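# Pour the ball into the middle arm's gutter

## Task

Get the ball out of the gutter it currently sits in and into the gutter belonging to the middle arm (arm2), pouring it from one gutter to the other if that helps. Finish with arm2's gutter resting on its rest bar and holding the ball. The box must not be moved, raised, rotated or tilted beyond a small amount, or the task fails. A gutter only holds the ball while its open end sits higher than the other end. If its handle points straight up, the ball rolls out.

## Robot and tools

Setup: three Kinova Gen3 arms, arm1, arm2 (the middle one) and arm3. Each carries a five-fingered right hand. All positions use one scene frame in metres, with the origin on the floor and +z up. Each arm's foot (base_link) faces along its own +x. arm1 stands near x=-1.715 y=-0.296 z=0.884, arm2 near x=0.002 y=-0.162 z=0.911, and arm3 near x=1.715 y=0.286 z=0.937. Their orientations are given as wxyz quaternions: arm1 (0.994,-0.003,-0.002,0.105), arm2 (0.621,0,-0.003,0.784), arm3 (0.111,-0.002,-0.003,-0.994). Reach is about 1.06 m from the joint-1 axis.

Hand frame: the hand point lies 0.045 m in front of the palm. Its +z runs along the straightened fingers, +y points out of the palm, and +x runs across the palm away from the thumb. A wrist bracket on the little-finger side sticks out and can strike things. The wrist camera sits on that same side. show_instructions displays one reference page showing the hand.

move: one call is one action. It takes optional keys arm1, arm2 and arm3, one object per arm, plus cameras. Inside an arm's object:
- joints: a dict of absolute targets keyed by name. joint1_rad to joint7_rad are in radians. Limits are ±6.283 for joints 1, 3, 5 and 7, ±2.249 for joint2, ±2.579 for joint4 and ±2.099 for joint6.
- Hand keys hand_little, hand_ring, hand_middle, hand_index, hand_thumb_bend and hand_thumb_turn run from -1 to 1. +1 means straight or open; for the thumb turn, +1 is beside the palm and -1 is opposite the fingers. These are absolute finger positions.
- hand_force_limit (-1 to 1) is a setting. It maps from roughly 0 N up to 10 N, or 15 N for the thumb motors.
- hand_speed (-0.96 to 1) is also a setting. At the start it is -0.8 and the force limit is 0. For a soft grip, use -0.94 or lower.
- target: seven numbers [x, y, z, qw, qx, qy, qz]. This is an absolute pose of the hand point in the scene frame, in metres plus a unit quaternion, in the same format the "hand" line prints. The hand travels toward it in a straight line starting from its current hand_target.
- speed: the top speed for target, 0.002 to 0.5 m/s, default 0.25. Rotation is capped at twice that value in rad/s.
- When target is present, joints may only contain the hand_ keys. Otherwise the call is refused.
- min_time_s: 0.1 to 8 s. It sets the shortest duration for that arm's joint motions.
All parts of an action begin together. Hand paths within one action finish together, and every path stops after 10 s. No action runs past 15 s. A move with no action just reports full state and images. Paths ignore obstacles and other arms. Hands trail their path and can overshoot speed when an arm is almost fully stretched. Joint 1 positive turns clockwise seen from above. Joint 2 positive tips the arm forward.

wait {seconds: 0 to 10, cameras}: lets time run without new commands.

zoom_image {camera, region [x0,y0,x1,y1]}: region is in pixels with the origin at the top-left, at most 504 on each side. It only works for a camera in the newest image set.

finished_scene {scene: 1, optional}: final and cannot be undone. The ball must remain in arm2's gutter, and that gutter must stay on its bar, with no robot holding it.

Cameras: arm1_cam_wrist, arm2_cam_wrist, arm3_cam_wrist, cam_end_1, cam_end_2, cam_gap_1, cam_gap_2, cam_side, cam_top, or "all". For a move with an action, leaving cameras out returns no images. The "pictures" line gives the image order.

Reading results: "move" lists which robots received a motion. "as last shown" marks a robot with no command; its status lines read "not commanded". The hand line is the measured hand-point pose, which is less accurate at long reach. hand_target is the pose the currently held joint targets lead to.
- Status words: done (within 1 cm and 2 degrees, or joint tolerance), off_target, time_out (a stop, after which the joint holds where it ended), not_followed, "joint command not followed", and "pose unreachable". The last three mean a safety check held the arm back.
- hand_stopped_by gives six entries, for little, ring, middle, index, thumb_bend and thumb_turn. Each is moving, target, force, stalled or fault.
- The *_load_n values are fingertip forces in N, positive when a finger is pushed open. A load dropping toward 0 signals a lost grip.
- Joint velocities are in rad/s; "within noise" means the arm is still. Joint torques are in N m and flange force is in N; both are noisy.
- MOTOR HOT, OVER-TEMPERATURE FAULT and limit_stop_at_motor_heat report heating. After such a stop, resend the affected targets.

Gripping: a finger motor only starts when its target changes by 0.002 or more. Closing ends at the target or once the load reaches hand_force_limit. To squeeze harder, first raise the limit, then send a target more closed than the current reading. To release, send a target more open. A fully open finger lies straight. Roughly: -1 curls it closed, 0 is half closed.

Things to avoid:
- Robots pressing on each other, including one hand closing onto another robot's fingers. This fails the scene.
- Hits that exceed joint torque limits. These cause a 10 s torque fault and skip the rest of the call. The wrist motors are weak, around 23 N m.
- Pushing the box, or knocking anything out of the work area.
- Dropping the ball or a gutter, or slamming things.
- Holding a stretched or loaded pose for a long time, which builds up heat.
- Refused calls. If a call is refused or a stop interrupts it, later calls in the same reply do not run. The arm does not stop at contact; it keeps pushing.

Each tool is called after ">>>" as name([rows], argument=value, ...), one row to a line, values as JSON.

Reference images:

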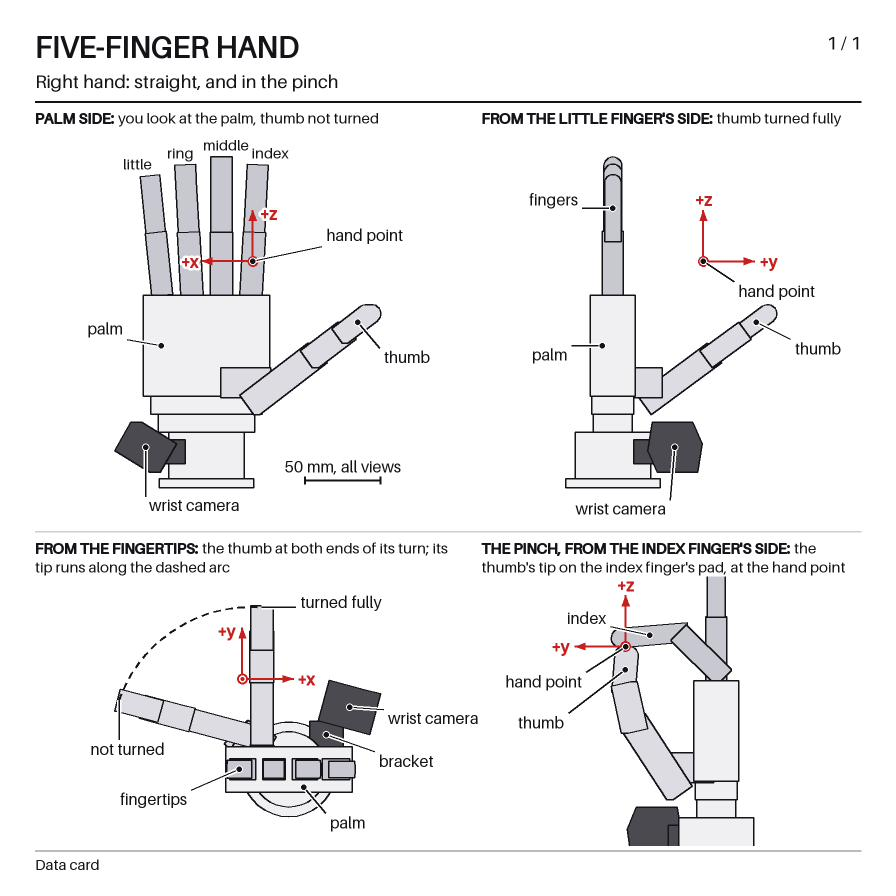

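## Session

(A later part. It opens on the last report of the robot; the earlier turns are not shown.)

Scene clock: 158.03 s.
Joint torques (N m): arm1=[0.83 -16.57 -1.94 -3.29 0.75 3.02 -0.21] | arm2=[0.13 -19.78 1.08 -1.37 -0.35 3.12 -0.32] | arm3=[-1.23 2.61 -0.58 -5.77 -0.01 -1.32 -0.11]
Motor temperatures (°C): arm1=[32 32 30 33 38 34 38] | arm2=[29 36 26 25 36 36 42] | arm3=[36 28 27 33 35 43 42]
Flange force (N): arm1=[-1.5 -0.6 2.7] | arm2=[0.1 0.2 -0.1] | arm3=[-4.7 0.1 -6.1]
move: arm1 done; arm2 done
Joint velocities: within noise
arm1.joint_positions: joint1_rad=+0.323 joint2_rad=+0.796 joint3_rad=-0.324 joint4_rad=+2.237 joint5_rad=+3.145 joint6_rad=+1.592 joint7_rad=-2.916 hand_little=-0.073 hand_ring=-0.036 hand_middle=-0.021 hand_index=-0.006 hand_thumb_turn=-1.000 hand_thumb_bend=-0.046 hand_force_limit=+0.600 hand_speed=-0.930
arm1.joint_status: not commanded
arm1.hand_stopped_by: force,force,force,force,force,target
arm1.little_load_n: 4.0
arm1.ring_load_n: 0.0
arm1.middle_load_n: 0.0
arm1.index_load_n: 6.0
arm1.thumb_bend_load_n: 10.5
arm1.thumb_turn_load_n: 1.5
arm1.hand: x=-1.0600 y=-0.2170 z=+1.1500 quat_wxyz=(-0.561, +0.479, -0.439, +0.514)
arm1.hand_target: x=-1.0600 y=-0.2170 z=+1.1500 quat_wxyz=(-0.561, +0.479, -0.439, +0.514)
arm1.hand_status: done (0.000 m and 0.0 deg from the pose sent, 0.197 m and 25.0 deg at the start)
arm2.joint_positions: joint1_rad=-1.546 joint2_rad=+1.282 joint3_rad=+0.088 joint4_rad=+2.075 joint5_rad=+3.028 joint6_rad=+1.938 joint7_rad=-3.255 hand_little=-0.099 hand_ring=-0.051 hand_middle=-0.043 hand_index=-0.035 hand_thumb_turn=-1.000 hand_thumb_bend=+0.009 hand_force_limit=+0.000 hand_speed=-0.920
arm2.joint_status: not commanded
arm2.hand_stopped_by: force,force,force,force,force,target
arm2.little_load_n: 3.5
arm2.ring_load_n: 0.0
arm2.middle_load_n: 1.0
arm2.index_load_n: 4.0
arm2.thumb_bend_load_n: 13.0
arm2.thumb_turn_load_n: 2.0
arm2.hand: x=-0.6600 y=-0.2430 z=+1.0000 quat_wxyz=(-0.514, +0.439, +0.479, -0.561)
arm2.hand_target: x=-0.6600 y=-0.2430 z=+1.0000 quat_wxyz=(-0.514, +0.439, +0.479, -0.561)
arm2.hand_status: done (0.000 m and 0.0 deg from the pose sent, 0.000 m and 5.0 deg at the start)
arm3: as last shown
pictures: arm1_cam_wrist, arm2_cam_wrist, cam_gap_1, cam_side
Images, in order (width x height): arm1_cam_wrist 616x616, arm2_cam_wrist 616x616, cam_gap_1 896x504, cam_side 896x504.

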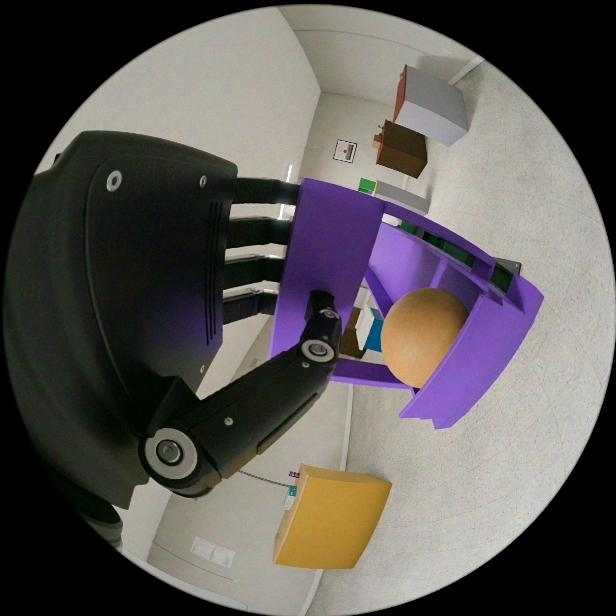

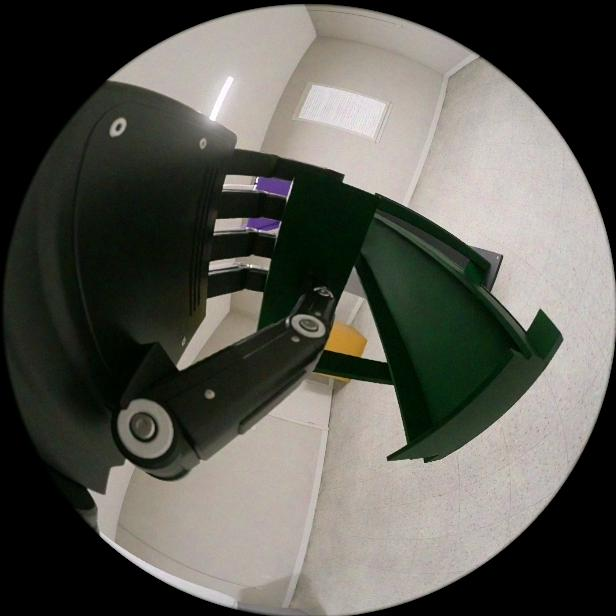

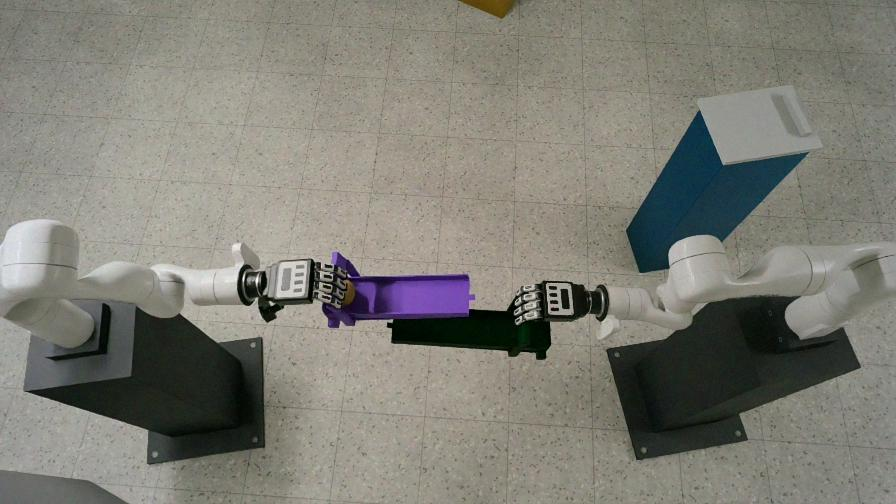

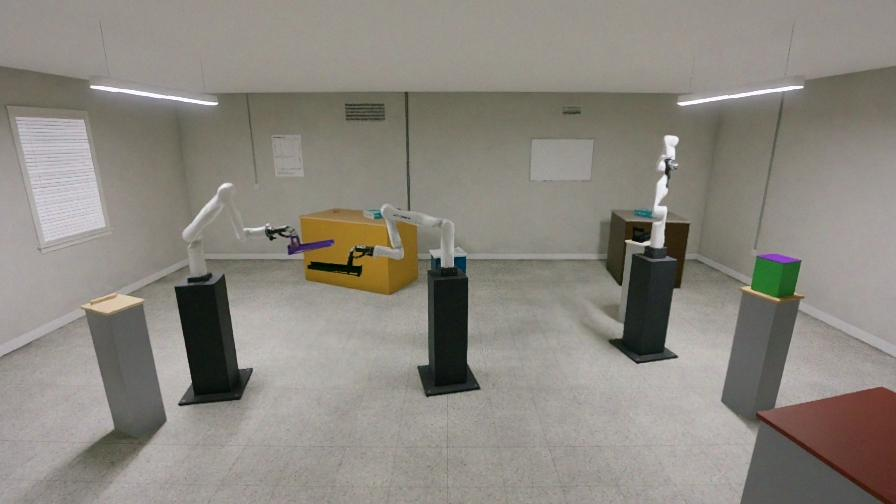

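>>> move(arm1={"target": [-1.06, -0.217, 1.1, 0.5607, -0.4788, 0.4387, -0.5137], "speed": 0.1}, cameras=["cam_gap_1", "cam_side"])

>>> zoom_image(camera="cam_side", region=[240, 220, 420, 290])

>>> zoom_image(camera="cam_gap_1", region=[280, 230, 600, 450])

Scene clock: 160.20 s.
Joint torques (N m): arm1=[0.83 -17.33 -2.07 -2.13 0.81 3 -0.21] | arm2=[0.02 -19.75 1.03 -1.33 -0.31 3.17 -0.33] | arm3=[-1.15 2.63 -0.59 -5.81 -0.04 -1.33 -0.11]
Motor temperatures (°C): arm1=[32 32 30 33 38 34 38] | arm2=[29 36 26 25 36 36 42] | arm3=[36 28 27 33 35 43 42]
Flange force (N): arm1=[-1.2 -0.2 3.0] | arm2=[0.3 0.2 0.2] | arm3=[-4.6 -0.1 -5.9]
move: arm1 done
Joint velocities: within noise
arm1.joint_positions: joint1_rad=+0.309 joint2_rad=+0.945 joint3_rad=-0.302 joint4_rad=+2.221 joint5_rad=+3.183 joint6_rad=+1.721 joint7_rad=-2.901 hand_little=-0.073 hand_ring=-0.036 hand_middle=-0.021 hand_index=-0.006 hand_thumb_turn=-1.000 hand_thumb_bend=-0.046 hand_force_limit=+0.600 hand_speed=-0.930
arm1.joint_status: not commanded
arm1.hand_stopped_by: force,force,force,force,force,target
arm1.little_load_n: 4.0
arm1.ring_load_n: 0.0
arm1.middle_load_n: 0.0
arm1.index_load_n: 6.0
arm1.thumb_bend_load_n: 11.0
arm1.thumb_turn_load_n: 1.5
arm1.hand: x=-1.0600 y=-0.2170 z=+1.1000 quat_wxyz=(-0.561, +0.479, -0.439, +0.514)
arm1.hand_target: x=-1.0600 y=-0.2170 z=+1.1000 quat_wxyz=(-0.561, +0.479, -0.439, +0.514)
arm1.hand_status: done (0.000 m and 0.0 deg from the pose sent, 0.050 m and 0.0 deg at the start)
arm2, arm3: as last shown
arm2.middle_load_n: 0.5
Images, in order (width x height): cam_gap_1 896x504, cam_side 896x504.

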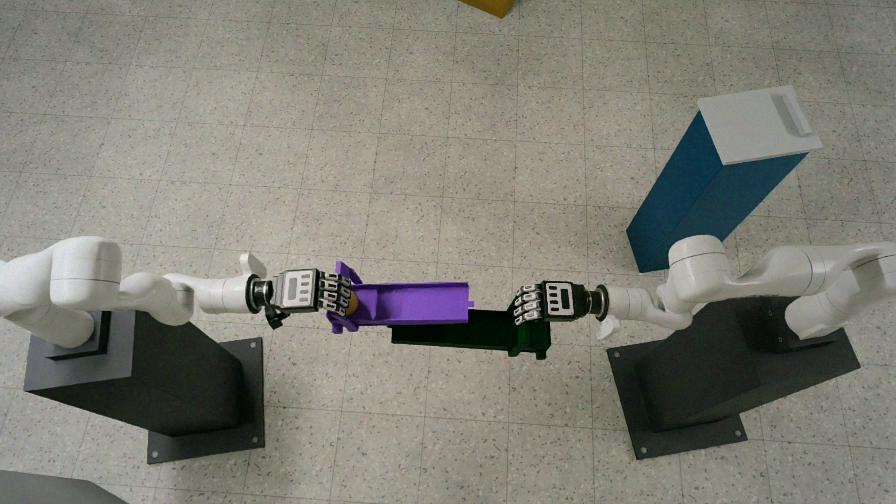

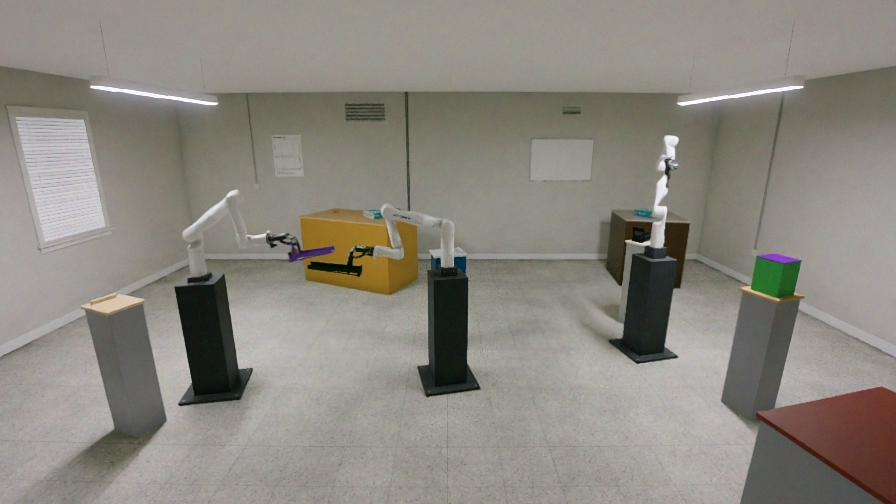

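Scaled by 2.800.

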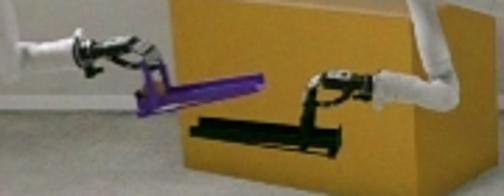

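Scaled by 1.575.

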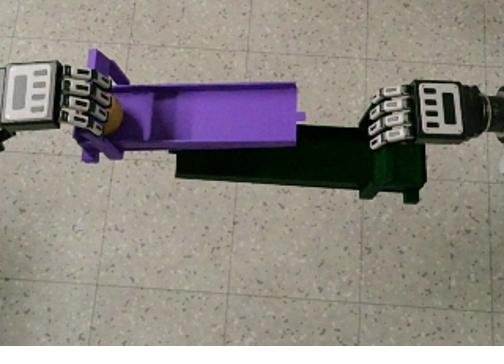

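>>> move(arm1={"target": [-1.06, -0.232, 1.1, 0.5303, -0.5122, 0.4693, -0.4859], "speed": 0.08}, arm2={"target": [-0.66, -0.243, 1.0, 0.4982, -0.4728, -0.4982, 0.525], "speed": 0.08}, cameras=["cam_gap_1", "cam_side", "arm1_cam_wrist"])

>>> zoom_image(camera="cam_side", region=[240, 220, 420, 290])

>>> zoom_image(camera="cam_gap_1", region=[280, 230, 600, 450])

Scene clock: 163.80 s.
Joint torques (N m): arm1=[0.8 -16.78 -1.96 -3.09 0.71 3.01 -0.2] | arm2=[0.08 -19.55 1.03 -1.7 -0.3 3.16 -0.39] | arm3=[-1.2 2.67 -0.52 -5.78 -0.07 -1.31 -0.12]
Motor temperatures (°C): arm1=[32 32 30 33 38 34 38] | arm2=[29 36 26 25 36 36 42] | arm3=[36 28 27 33 35 43 42]
Flange force (N): arm1=[-1.3 -0.9 2.8] | arm2=[0.2 0.2 0.3] | arm3=[-4.5 0.2 -6.0]
move: arm1 done; arm2 done
Joint velocities: within noise
arm1.joint_positions: joint1_rad=+0.349 joint2_rad=+0.824 joint3_rad=-0.299 joint4_rad=+2.227 joint5_rad=+3.167 joint6_rad=+1.483 joint7_rad=-2.932 hand_little=-0.073 hand_ring=-0.036 hand_middle=-0.021 hand_index=-0.006 hand_thumb_turn=-1.000 hand_thumb_bend=-0.046 hand_force_limit=+0.600 hand_speed=-0.930
arm1.joint_status: not commanded
arm1.hand_stopped_by: force,force,force,force,force,target
arm1.little_load_n: 3.5
arm1.ring_load_n: 0.0
arm1.middle_load_n: 0.0
arm1.index_load_n: 5.5
arm1.thumb_bend_load_n: 11.0
arm1.thumb_turn_load_n: 2.0
arm1.hand: x=-1.0600 y=-0.2320 z=+1.1000 quat_wxyz=(-0.530, +0.512, -0.469, +0.486)
arm1.hand_target: x=-1.0600 y=-0.2320 z=+1.1000 quat_wxyz=(-0.530, +0.512, -0.469, +0.486)
arm1.hand_status: done (0.000 m and 0.0 deg from the pose sent, 0.015 m and 7.0 deg at the start)
arm2.joint_positions: joint1_rad=-1.563 joint2_rad=+1.187 joint3_rad=+0.071 joint4_rad=+2.120 joint5_rad=+2.991 joint6_rad=+1.781 joint7_rad=-3.236 hand_little=-0.099 hand_ring=-0.051 hand_middle=-0.043 hand_index=-0.035 hand_thumb_turn=-1.000 hand_thumb_bend=+0.009 hand_force_limit=+0.000 hand_speed=-0.920
arm2.joint_status: not commanded
arm2.hand_stopped_by: force,force,force,force,force,target
arm2.little_load_n: 3.5
arm2.ring_load_n: 0.0
arm2.middle_load_n: 0.5
arm2.index_load_n: 4.5
arm2.thumb_bend_load_n: 13.5
arm2.thumb_turn_load_n: 2.0
arm2.hand: x=-0.6600 y=-0.2430 z=+1.0000 quat_wxyz=(-0.499, +0.474, +0.499, -0.526)
arm2.hand_target: x=-0.6600 y=-0.2430 z=+1.0000 quat_wxyz=(-0.499, +0.474, +0.499, -0.526)
arm2.hand_status: done (0.000 m and 0.0 deg from the pose sent, 0.000 m and 6.3 deg at the start)
arm3: as last shown
pictures: arm1_cam_wrist, cam_gap_1, cam_side
Images, in order (width x height): arm1_cam_wrist 616x616, cam_gap_1 896x504, cam_side 896x504.

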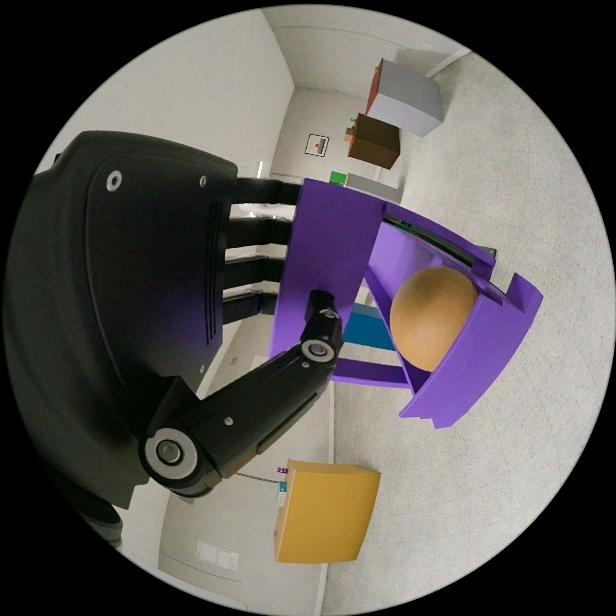

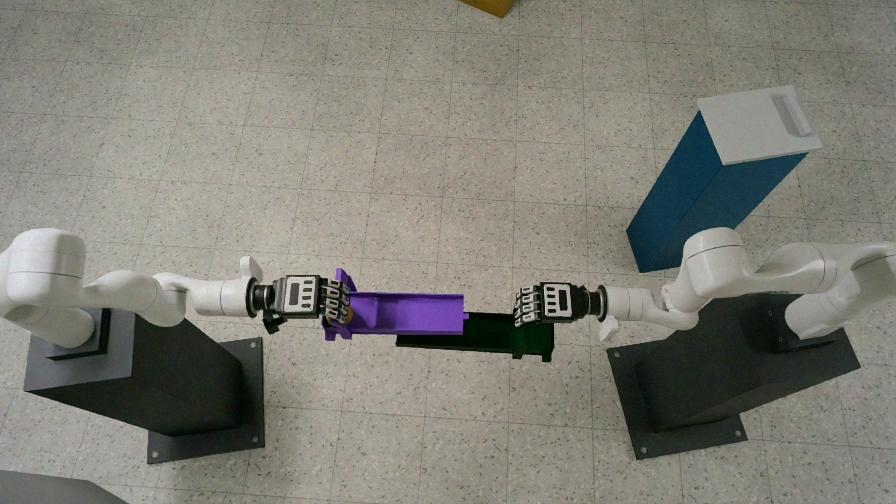

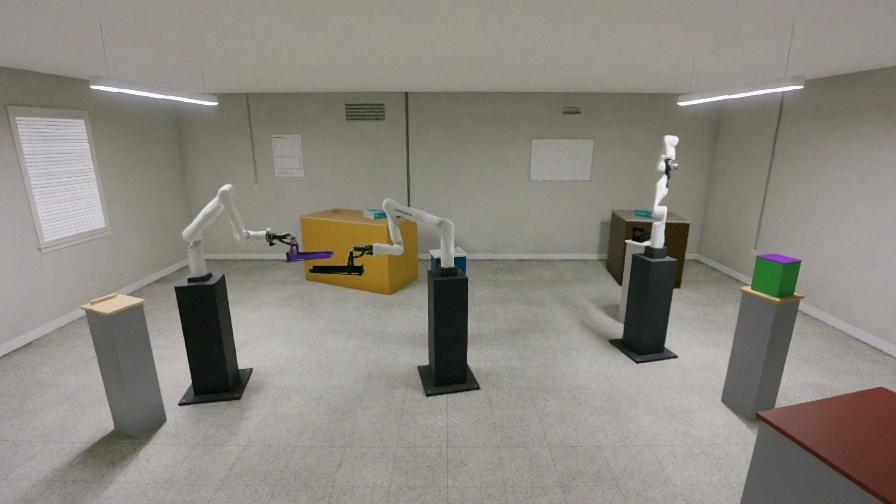

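Scaled by 2.800.

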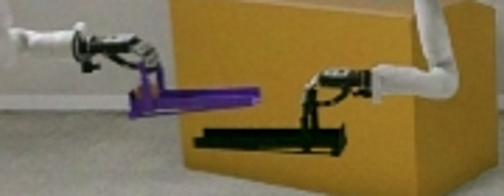

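Scaled by 1.575.

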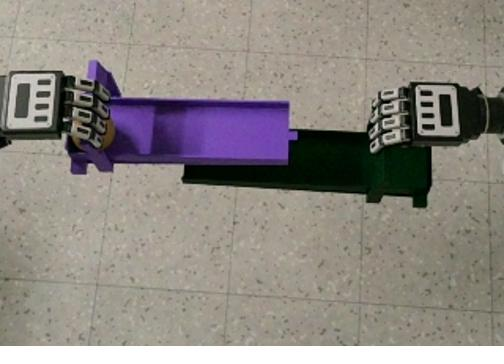

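>>> move(arm1={"target": [-1.06, -0.232, 1.1, 0.5099, -0.5326, 0.488, -0.4672], "speed": 0.04}, cameras=["cam_gap_1", "cam_side", "arm1_cam_wrist", "arm2_cam_wrist"])

>>> zoom_image(camera="cam_side", region=[280, 230, 380, 290])

>>> zoom_image(camera="cam_gap_1", region=[310, 250, 560, 380])

Scene clock: 166.67 s.
Joint torques (N m): arm1=[0.8 -16.53 -1.88 -3.85 0.66 3 -0.2] | arm2=[0 -19.5 0.95 -1.74 -0.31 3.19 -0.37] | arm3=[-1.14 2.66 -0.6 -5.83 -0.06 -1.4 -0.09]
Motor temperatures (°C): arm1=[32 32 30 33 38 34 38] | arm2=[29 36 26 25 36 36 42] | arm3=[36 28 27 33 35 43 42]
Flange force (N): arm1=[-1.6 -1.2 2.4] | arm2=[0.4 0.0 0.4] | arm3=[-4.4 -0.1 -6.1]
move: arm1 done
Joint velocities: within noise
arm1.joint_positions: joint1_rad=+0.351 joint2_rad=+0.752 joint3_rad=-0.303 joint4_rad=+2.213 joint5_rad=+3.135 joint6_rad=+1.323 joint7_rad=-2.941 hand_little=-0.073 hand_ring=-0.036 hand_middle=-0.021 hand_index=-0.006 hand_thumb_turn=-1.000 hand_thumb_bend=-0.046 hand_force_limit=+0.600 hand_speed=-0.930
arm1.joint_status: not commanded
arm1.hand_stopped_by: force,force,force,force,force,target
arm1.little_load_n: 3.5
arm1.ring_load_n: 0.0
arm1.middle_load_n: 0.0
arm1.index_load_n: 5.5
arm1.thumb_bend_load_n: 11.0
arm1.thumb_turn_load_n: 2.0
arm1.hand: x=-1.0600 y=-0.2320 z=+1.1000 quat_wxyz=(-0.510, +0.533, -0.488, +0.467)
arm1.hand_target: x=-1.0600 y=-0.2320 z=+1.1000 quat_wxyz=(-0.510, +0.533, -0.488, +0.467)
arm1.hand_status: done (0.000 m and 0.0 deg from the pose sent, 0.000 m and 4.5 deg at the start)
arm2, arm3: as last shown
arm2.index_load_n: 4.0
pictures: arm1_cam_wrist, arm2_cam_wrist, cam_gap_1, cam_side
Images, in order (width x height): arm1_cam_wrist 616x616, arm2_cam_wrist 616x616, cam_gap_1 896x504, cam_side 896x504.

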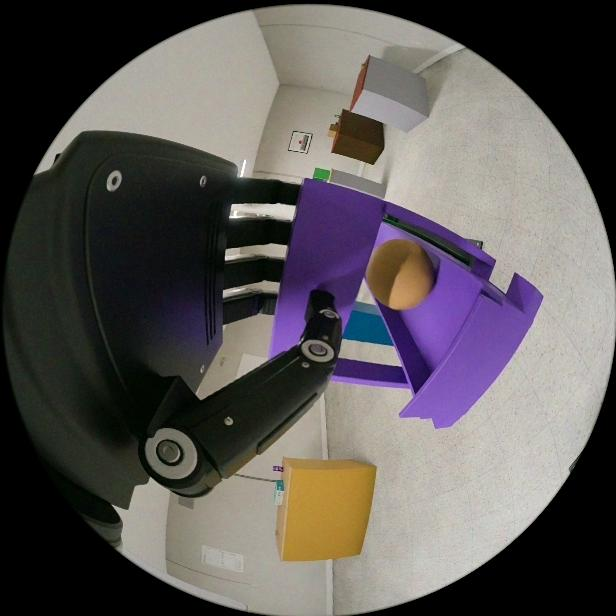

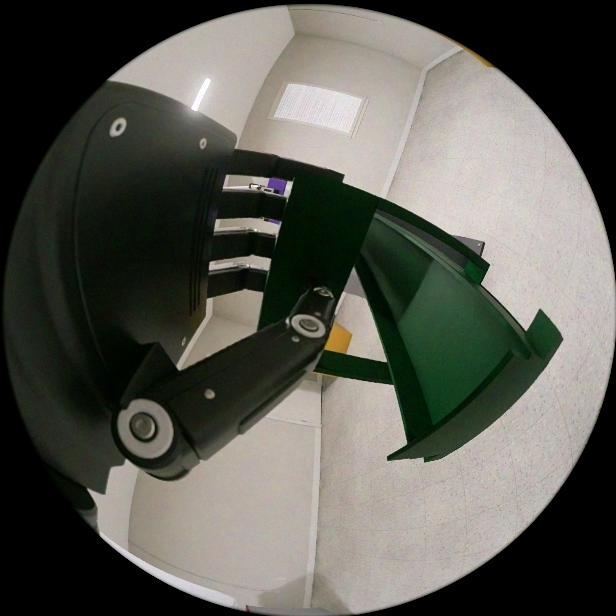

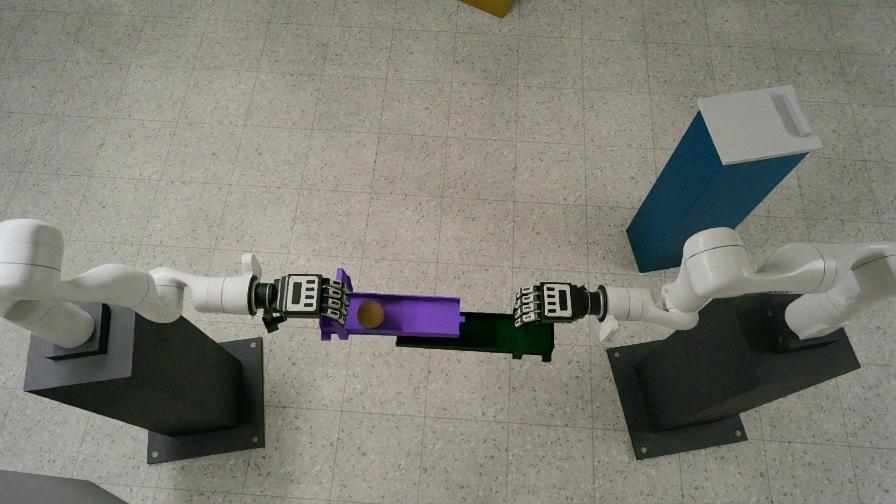

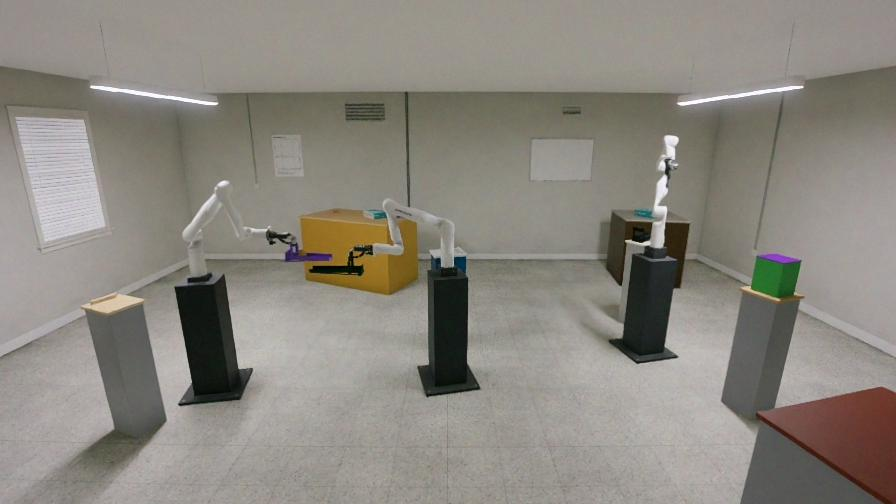

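Scaled by 5.040.

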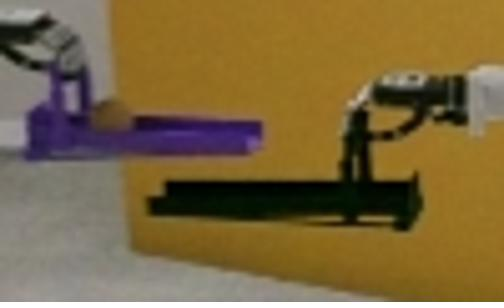

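Scaled by 2.016.

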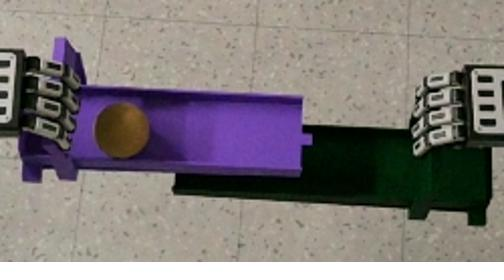

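>>> move(arm1={"target": [-1.06, -0.232, 1.09, 0.4981, -0.5436, 0.4981, -0.4564], "speed": 0.05}, cameras=["cam_gap_1", "cam_side"])

Scene clock: 167.97 s.
Joint torques (N m): arm1=[0.84 -16.39 -1.81 -3.91 0.62 2.89 -0.21] | arm2=[0.03 -19.64 0.96 -1.73 -0.29 3.19 -0.28] | arm3=[-1.17 2.7 -0.56 -5.85 -0.06 -1.29 -0.11]
Motor temperatures (°C): arm1=[32 32 30 33 38 34 38] | arm2=[29 36 26 25 36 36 42] | arm3=[36 28 27 33 35 43 42]
Flange force (N): arm1=[-1.8 -1.5 2.2] | arm2=[0.4 0.4 0.3] | arm3=[-4.3 -0.1 -5.6]
move: arm1 done
Joint velocities: within noise
arm1.joint_positions: joint1_rad=+0.350 joint2_rad=+0.742 joint3_rad=-0.302 joint4_rad=+2.201 joint5_rad=+3.124 joint6_rad=+1.260 joint7_rad=-2.940 hand_little=-0.073 hand_ring=-0.036 hand_middle=-0.021 hand_index=-0.005 hand_thumb_turn=-1.000 hand_thumb_bend=-0.046 hand_force_limit=+0.600 hand_speed=-0.930
arm1.joint_status: not commanded
arm1.hand_stopped_by: force,force,force,force,force,target
arm1.little_load_n: 3.5
arm1.ring_load_n: 0.0
arm1.middle_load_n: 1.0
arm1.index_load_n: 5.5
arm1.thumb_bend_load_n: 9.0
arm1.thumb_turn_load_n: 1.5
arm1.hand: x=-1.0600 y=-0.2320 z=+1.0900 quat_wxyz=(-0.498, +0.544, -0.498, +0.456)
arm1.hand_target: x=-1.0600 y=-0.2320 z=+1.0900 quat_wxyz=(-0.498, +0.544, -0.498, +0.456)
arm1.hand_status: done (0.000 m and 0.0 deg from the pose sent, 0.010 m and 2.5 deg at the start)
arm2, arm3: as last shown
arm2.joint_positions: joint1_rad=-1.563 joint2_rad=+1.187 joint3_rad=+0.071 joint4_rad=+2.121 joint5_rad=+2.991 joint6_rad=+1.781 joint7_rad=-3.235 hand_little=-0.099 hand_ring=-0.051 hand_middle=-0.043 hand_index=-0.035 hand_thumb_turn=-1.000 hand_thumb_bend=+0.009 hand_force_limit=+0.000 hand_speed=-0.920
arm2.little_load_n: 3.0
arm2.middle_load_n: 0.0
arm2.thumb_bend_load_n: 12.5
arm3.ring_load_n: -0.5
arm3.thumb_bend_load_n: -0.5
Images, in order (width x height): cam_gap_1 896x504, cam_side 896x504.

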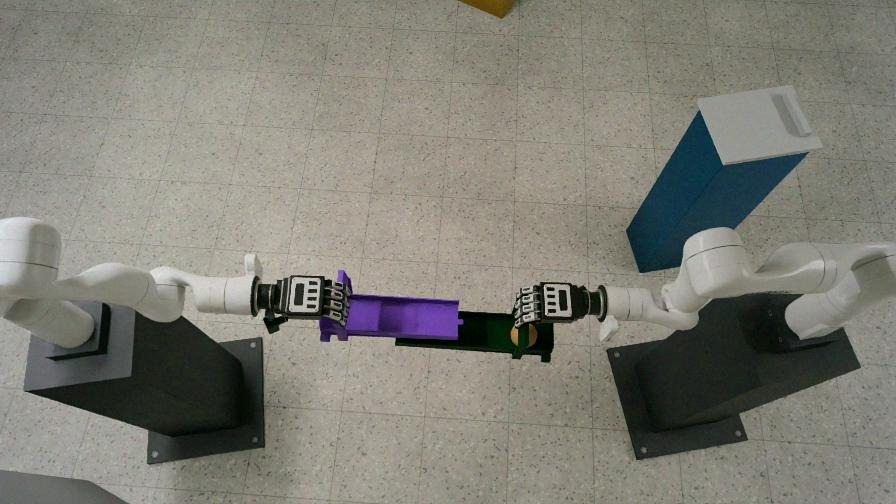

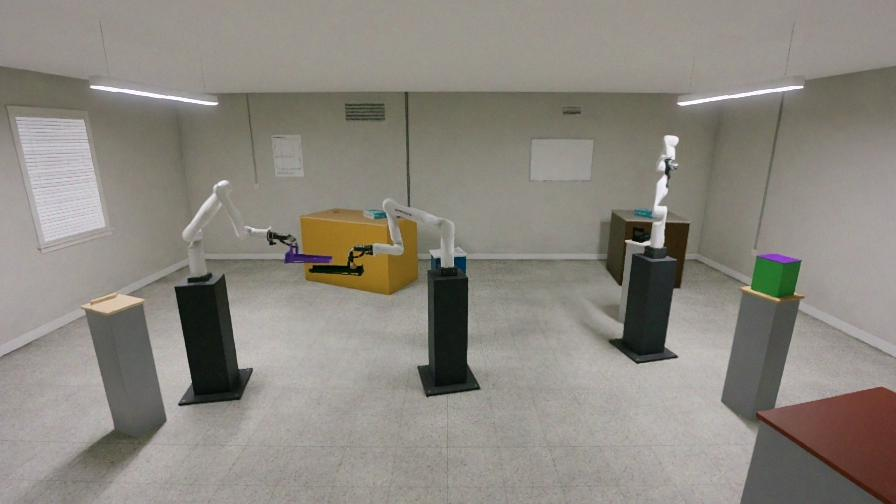

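>>> move(arm1={"target": [-1.08, -0.232, 1.17, 0.4981, -0.5436, 0.4981, -0.4564], "speed": 0.12}, cameras=["cam_gap_1", "arm2_cam_wrist"])

>>> zoom_image(camera="cam_gap_1", region=[310, 250, 560, 380])

Scene clock: 169.57 s.
Joint torques (N m): arm1=[0.81 -14.21 -1.43 -5.67 0.49 2.92 -0.22] | arm2=[0.09 -19.62 1.08 -1.83 -0.27 3.29 -0.29] | arm3=[-1.15 2.66 -0.53 -5.81 -0.01 -1.34 -0.08]
Motor temperatures (°C): arm1=[32 32 30 33 38 34 38] | arm2=[29 36 26 25 36 36 42] | arm3=[36 28 27 33 35 43 42]
Flange force (N): arm1=[-2.3 -1.9 1.6] | arm2=[0.1 0.1 0.3] | arm3=[-4.4 0.2 -5.9]
move: arm1 done
Joint velocities: within noise
arm1.joint_positions: joint1_rad=+0.373 joint2_rad=+0.496 joint3_rad=-0.325 joint4_rad=+2.227 joint5_rad=+3.082 joint6_rad=+1.046 joint7_rad=-2.969 hand_little=-0.073 hand_ring=-0.036 hand_middle=-0.021 hand_index=-0.005 hand_thumb_turn=-1.000 hand_thumb_bend=-0.046 hand_force_limit=+0.600 hand_speed=-0.930
arm1.joint_status: not commanded
arm1.hand_stopped_by: force,force,force,force,force,target
arm1.little_load_n: 3.5
arm1.ring_load_n: 0.0
arm1.middle_load_n: 1.0
arm1.index_load_n: 5.0
arm1.thumb_bend_load_n: 9.0
arm1.thumb_turn_load_n: 1.5
arm1.hand: x=-1.0800 y=-0.2320 z=+1.1700 quat_wxyz=(-0.498, +0.544, -0.498, +0.456)
arm1.hand_target: x=-1.0800 y=-0.2320 z=+1.1700 quat_wxyz=(-0.498, +0.544, -0.498, +0.456)
arm1.hand_status: done (0.000 m and 0.0 deg from the pose sent, 0.082 m and 0.0 deg at the start)
arm2, arm3: as last shown
arm2.joint_positions: joint1_rad=-1.563 joint2_rad=+1.187 joint3_rad=+0.071 joint4_rad=+2.120 joint5_rad=+2.991 joint6_rad=+1.781 joint7_rad=-3.236 hand_little=-0.099 hand_ring=-0.051 hand_middle=-0.043 hand_index=-0.035 hand_thumb_turn=-1.000 hand_thumb_bend=+0.009 hand_force_limit=+0.000 hand_speed=-0.920
arm2.little_load_n: 3.5
arm2.middle_load_n: 0.5
arm2.thumb_bend_load_n: 12.0
arm2.thumb_turn_load_n: 1.5
arm3.ring_load_n: 0.0
arm3.thumb_bend_load_n: 0.0
pictures: arm2_cam_wrist, cam_gap_1
Images, in order (width x height): arm2_cam_wrist 616x616, cam_gap_1 896x504.

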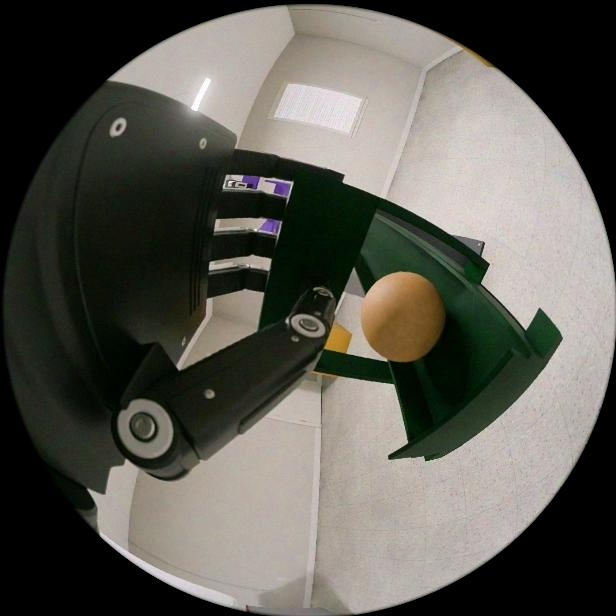

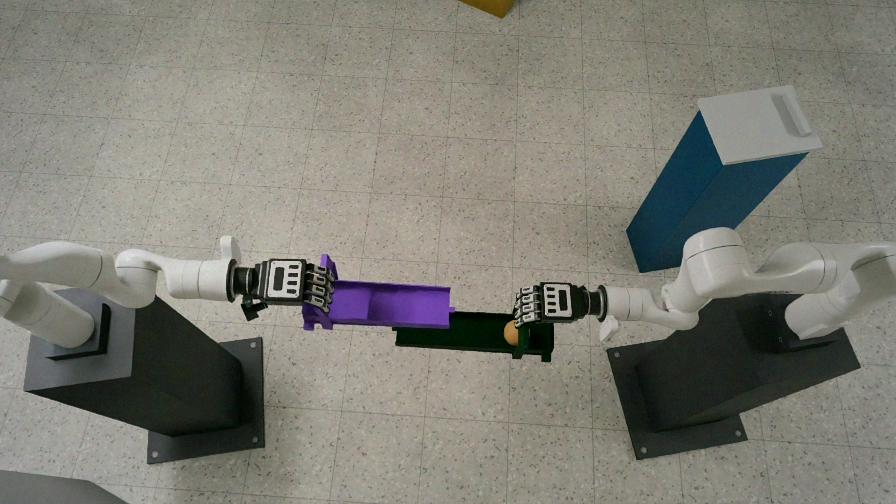

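Scaled by 2.016.

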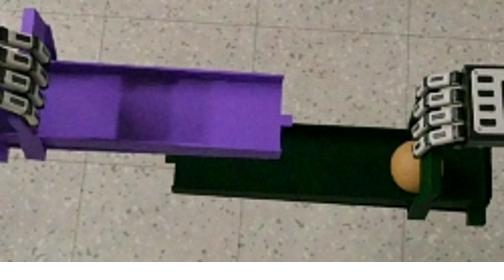

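>>> move(arm2={"target": [-0.66, -0.243, 1.0, 0.5234, -0.447, -0.4711, 0.5516], "speed": 0.06}, arm1={"target": [-1.1, -0.232, 1.2, 0.5303, -0.5122, 0.4693, -0.4859], "speed": 0.12}, cameras=["cam_gap_1", "arm2_cam_wrist", "cam_side"])

Scene clock: 171.23 s.
Joint torques (N m): arm1=[0.81 -13.5 -1.34 -5.06 0.51 2.97 -0.2] | arm2=[0.13 -19.9 1.05 -1.26 -0.32 3.21 -0.32] | arm3=[-1.17 2.65 -0.51 -5.82 -0.02 -1.34 -0.1]
Motor temperatures (°C): arm1=[32 32 30 33 38 34 38] | arm2=[29 36 26 25 35 37 42] | arm3=[36 28 27 33 35 43 42]
Flange force (N): arm1=[-2.1 -1.7 1.9] | arm2=[0.1 0.7 0.4] | arm3=[-4.4 0.2 -5.9]
move: arm1 done; arm2 done
Joint velocities: within noise
arm1.joint_positions: joint1_rad=+0.377 joint2_rad=+0.489 joint3_rad=-0.335 joint4_rad=+2.322 joint5_rad=+3.100 joint6_rad=+1.254 joint7_rad=-2.978 hand_little=-0.073 hand_ring=-0.036 hand_middle=-0.021 hand_index=-0.005 hand_thumb_turn=-1.000 hand_thumb_bend=-0.046 hand_force_limit=+0.600 hand_speed=-0.930
arm1.joint_status: not commanded
arm1.hand_stopped_by: force,force,force,force,force,target
arm1.little_load_n: 3.5
arm1.ring_load_n: 0.0
arm1.middle_load_n: 0.5
arm1.index_load_n: 5.5
arm1.thumb_bend_load_n: 9.0
arm1.thumb_turn_load_n: 1.5
arm1.hand: x=-1.1000 y=-0.2320 z=+1.2000 quat_wxyz=(-0.530, +0.512, -0.469, +0.486)
arm1.hand_target: x=-1.1000 y=-0.2320 z=+1.2000 quat_wxyz=(-0.530, +0.512, -0.469, +0.486)
arm1.hand_status: done (0.000 m and 0.0 deg from the pose sent, 0.036 m and 7.0 deg at the start)
arm2.joint_positions: joint1_rad=-1.560 joint2_rad=+1.280 joint3_rad=+0.063 joint4_rad=+2.078 joint5_rad=+2.973 joint6_rad=+1.936 joint7_rad=-3.243 hand_little=-0.099 hand_ring=-0.051 hand_middle=-0.043 hand_index=-0.035 hand_thumb_turn=-1.000 hand_thumb_bend=+0.009 hand_force_limit=+0.000 hand_speed=-0.920
arm2.joint_status: not commanded
arm2.hand_stopped_by: force,force,force,force,force,target
arm2.little_load_n: 3.5
arm2.ring_load_n: 0.0
arm2.middle_load_n: 0.5
arm2.index_load_n: 4.0
arm2.thumb_bend_load_n: 12.0
arm2.thumb_turn_load_n: 1.5
arm2.hand: x=-0.6600 y=-0.2430 z=+1.0000 quat_wxyz=(-0.523, +0.447, +0.471, -0.552)
arm2.hand_target: x=-0.6600 y=-0.2430 z=+1.0000 quat_wxyz=(-0.523, +0.447, +0.471, -0.552)
arm2.hand_status: done (0.000 m and 0.0 deg from the pose sent, 0.000 m and 6.0 deg at the start)
arm3.joint_positions: joint1_rad=-0.900 joint2_rad=-0.596 joint3_rad=-0.095 joint4_rad=+1.432 joint5_rad=-0.041 joint6_rad=+1.837 joint7_rad=-1.888 hand_little=+1.000 hand_ring=+1.000 hand_middle=+1.000 hand_index=+1.000 hand_thumb_turn=+1.000 hand_thumb_bend=+1.000 hand_force_limit=+0.000 hand_speed=-0.800
arm3.joint_status: not commanded
arm3.hand_stopped_by: target,target,target,target,target,target
arm3.little_load_n: 0.0
arm3.ring_load_n: 0.0
arm3.middle_load_n: 0.0
arm3.index_load_n: 0.0
arm3.thumb_bend_load_n: 0.0
arm3.thumb_turn_load_n: 0.0
arm3.hand: x=+1.6988 y=+0.0992 z=+1.5148 quat_wxyz=(-0.155, -0.871, -0.431, +0.175)
arm3.hand_target: x=+1.6988 y=+0.0992 z=+1.5148 quat_wxyz=(-0.155, -0.871, -0.431, +0.175)
arm3.hand_status: not commanded
pictures: arm2_cam_wrist, cam_gap_1, cam_side
Images, in order (width x height): arm2_cam_wrist 616x616, cam_gap_1 896x504, cam_side 896x504.

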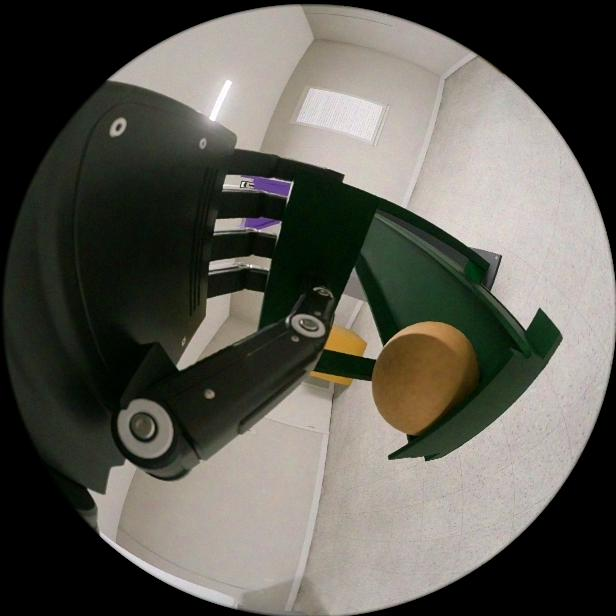

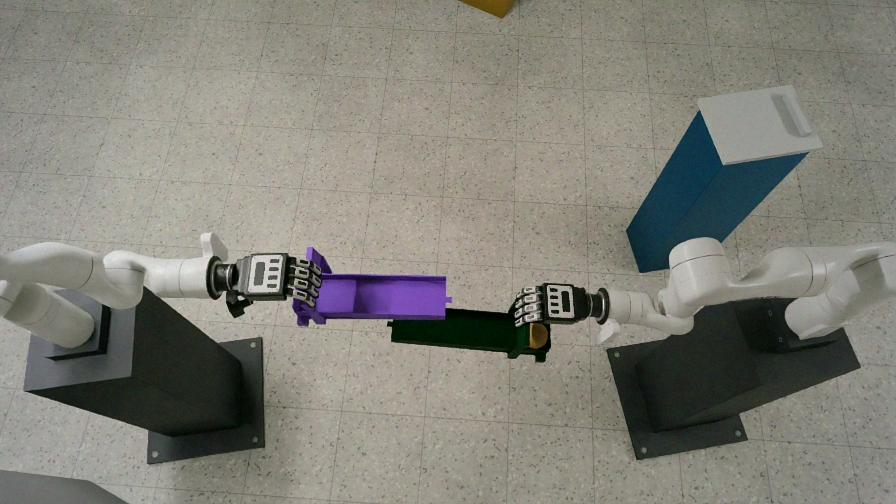

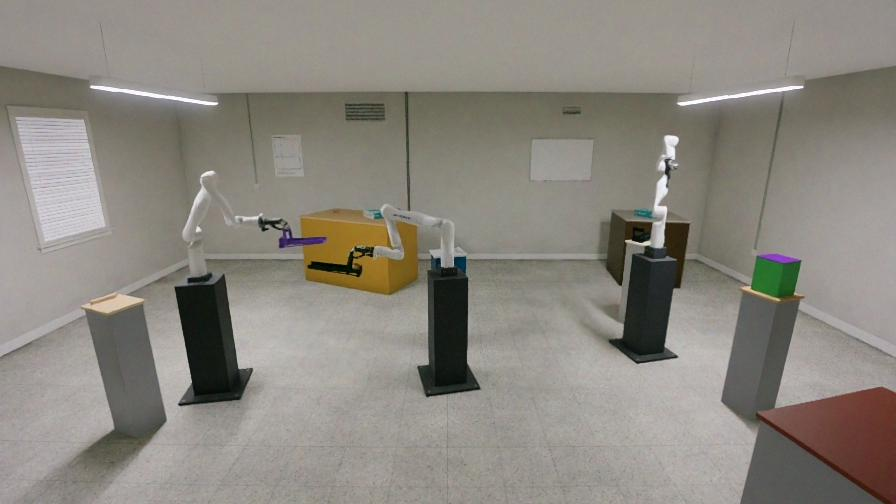

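>>> move(arm2={"target": [-0.6766, -0.0592, 1.03, 0.6229, -0.5319, -0.3725, 0.4362], "speed": 0.13}, arm1={"target": [-1.0378, -0.412, 1.17, 0.4362, -0.3725, 0.5319, -0.6229], "speed": 0.2})

>>> move(arm2={"target": [-0.6318, 0.1813, 1.06, 0.7145, -0.6103, -0.2221, 0.2601], "speed": 0.15}, arm1={"target": [-1.0955, -0.65, 1.14, 0.2601, -0.2221, 0.6103, -0.7145], "speed": 0.2}, cameras=["arm2_cam_wrist", "cam_gap_1"])

Scene clock: 174.13 s.
Joint torques (N m): arm1=[0.81 -17.01 -0.75 -4.17 0.76 2.93 -0.21] | arm2=[0.08 -20.13 1.61 -2.17 -0.32 3.27 -0.33] | arm3=[-1.2 2.61 -0.51 -5.88 -0.09 -1.39 -0.13]
Motor temperatures (°C): arm1=[32 32 30 33 38 35 38] | arm2=[29 36 26 25 35 36 42] | arm3=[36 28 27 33 35 43 42]
Flange force (N): arm1=[-2.2 -1.1 2.0] | arm2=[0.1 0.5 0.4] | arm3=[-4.4 0.1 -5.9]
move: arm1 done; arm2 done
Joint velocities: within noise
arm1.joint_positions: joint1_rad=+0.410 joint2_rad=+0.744 joint3_rad=-0.235 joint4_rad=+2.147 joint5_rad=+2.850 joint6_rad=+1.517 joint7_rad=-2.916 hand_little=-0.073 hand_ring=-0.036 hand_middle=-0.021 hand_index=-0.005 hand_thumb_turn=-1.000 hand_thumb_bend=-0.046 hand_force_limit=+0.600 hand_speed=-0.930
arm1.joint_status: not commanded
arm1.hand_stopped_by: force,force,force,force,force,target
arm1.little_load_n: 3.5
arm1.ring_load_n: 0.0
arm1.middle_load_n: 0.5
arm1.index_load_n: 6.0
arm1.thumb_bend_load_n: 8.5
arm1.thumb_turn_load_n: 1.5
arm1.hand: x=-1.0378 y=-0.4120 z=+1.1700 quat_wxyz=(-0.436, +0.373, -0.532, +0.623)
arm1.hand_target: x=-1.0378 y=-0.4120 z=+1.1700 quat_wxyz=(-0.436, +0.373, -0.532, +0.623)
arm1.hand_status: done (0.000 m and 0.0 deg from the pose sent, 0.193 m and 25.9 deg at the start)
arm2.joint_positions: joint1_rad=-1.388 joint2_rad=+1.190 joint3_rad=+0.049 joint4_rad=+2.053 joint5_rad=+2.748 joint6_rad=+1.807 joint7_rad=-3.229 hand_little=-0.099 hand_ring=-0.051 hand_middle=-0.043 hand_index=-0.035 hand_thumb_turn=-1.000 hand_thumb_bend=+0.009 hand_force_limit=+0.000 hand_speed=-0.920
arm2.joint_status: not commanded
arm2.hand_stopped_by: force,force,force,force,force,target
arm2.little_load_n: 3.5
arm2.ring_load_n: 0.0
arm2.middle_load_n: 0.5
arm2.index_load_n: 4.0
arm2.thumb_bend_load_n: 12.0
arm2.thumb_turn_load_n: 1.5
arm2.hand: x=-0.6766 y=-0.0592 z=+1.0300 quat_wxyz=(-0.623, +0.532, +0.373, -0.436)
arm2.hand_target: x=-0.6766 y=-0.0592 z=+1.0300 quat_wxyz=(-0.623, +0.532, +0.373, -0.436)
arm2.hand_status: done (0.000 m and 0.0 deg from the pose sent, 0.187 m and 23.0 deg at the start)
arm3: as last shown
pictures: none

Scene clock: 176.43 s.
Joint torques (N m): arm1=[0.76 -18.41 0.39 -4.13 0.81 2.92 -0.21] | arm2=[0.1 -20.89 2.6 -3.58 0.03 3.23 -0.3] | arm3=[-1.16 2.66 -0.56 -5.83 0 -1.33 -0.09]
Motor temperatures (°C): arm1=[32 32 30 33 38 35 38] | arm2=[29 36 26 25 35 36 42] | arm3=[36 28 27 33 35 43 42]
Flange force (N): arm1=[-2.4 -1.1 1.4] | arm2=[0.0 0.6 0.0] | arm3=[-4.4 0.1 -5.8]
move: arm1 done; arm2 done
Joint velocities: within noise
arm1.joint_positions: joint1_rad=+0.565 joint2_rad=+0.850 joint3_rad=-0.145 joint4_rad=+2.001 joint5_rad=+2.558 joint6_rad=+1.537 joint7_rad=-2.886 hand_little=-0.073 hand_ring=-0.036 hand_middle=-0.021 hand_index=-0.005 hand_thumb_turn=-1.000 hand_thumb_bend=-0.046 hand_force_limit=+0.600 hand_speed=-0.930
arm1.joint_status: not commanded
arm1.hand_stopped_by: force,force,force,force,force,target
arm1.little_load_n: 4.0
arm1.ring_load_n: 0.0
arm1.middle_load_n: 0.0
arm1.index_load_n: 6.0
arm1.thumb_bend_load_n: 8.5
arm1.thumb_turn_load_n: 1.5
arm1.hand: x=-1.0955 y=-0.6500 z=+1.1400 quat_wxyz=(-0.260, +0.222, -0.610, +0.715)
arm1.hand_target: x=-1.0955 y=-0.6500 z=+1.1400 quat_wxyz=(-0.260, +0.222, -0.610, +0.715)
arm1.hand_status: done (0.000 m and 0.0 deg from the pose sent, 0.247 m and 30.0 deg at the start)
arm2.joint_positions: joint1_rad=-1.176 joint2_rad=+1.115 joint3_rad=+0.074 joint4_rad=+1.915 joint5_rad=+2.463 joint6_rad=+1.598 joint7_rad=-3.129 hand_little=-0.099 hand_ring=-0.051 hand_middle=-0.043 hand_index=-0.035 hand_thumb_turn=-1.000 hand_thumb_bend=+0.009 hand_force_limit=+0.000 hand_speed=-0.920
arm2.joint_status: not commanded
arm2.hand_stopped_by: force,force,force,force,force,target
arm2.little_load_n: 3.5
arm2.ring_load_n: 0.5
arm2.middle_load_n: 0.5
arm2.index_load_n: 4.0
arm2.thumb_bend_load_n: 12.0
arm2.thumb_turn_load_n: 1.5
arm2.hand: x=-0.6318 y=+0.1813 z=+1.0600 quat_wxyz=(-0.715, +0.610, +0.222, -0.260)
arm2.hand_target: x=-0.6318 y=+0.1813 z=+1.0600 quat_wxyz=(-0.715, +0.610, +0.222, -0.260)
arm2.hand_status: done (0.000 m and 0.0 deg from the pose sent, 0.246 m and 30.0 deg at the start)
arm3: as last shown
arm3.index_load_n: 0.5
Images, in order (width x height): arm2_cam_wrist 616x616, cam_gap_1 896x504.

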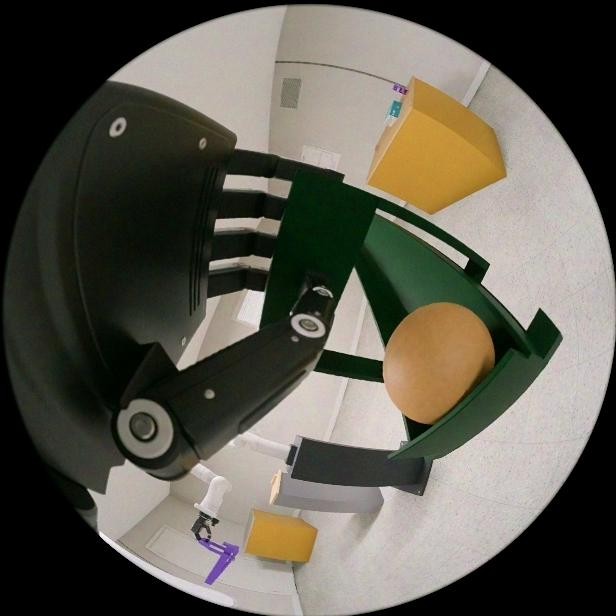

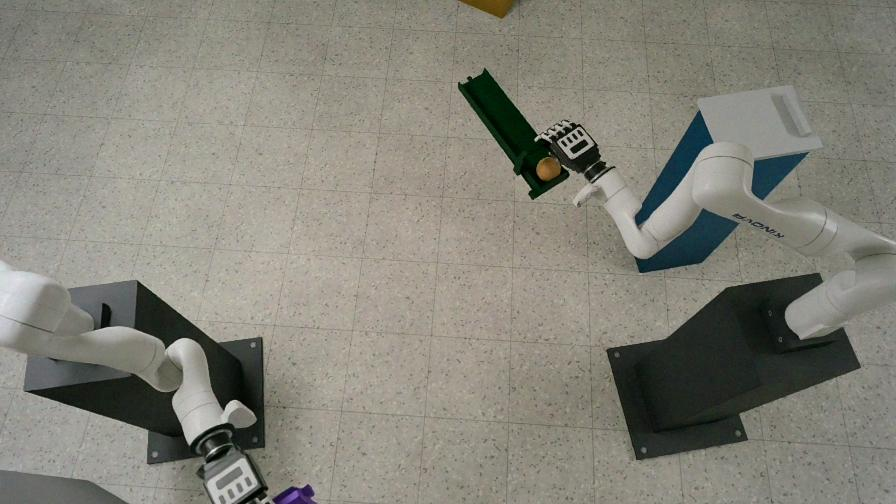

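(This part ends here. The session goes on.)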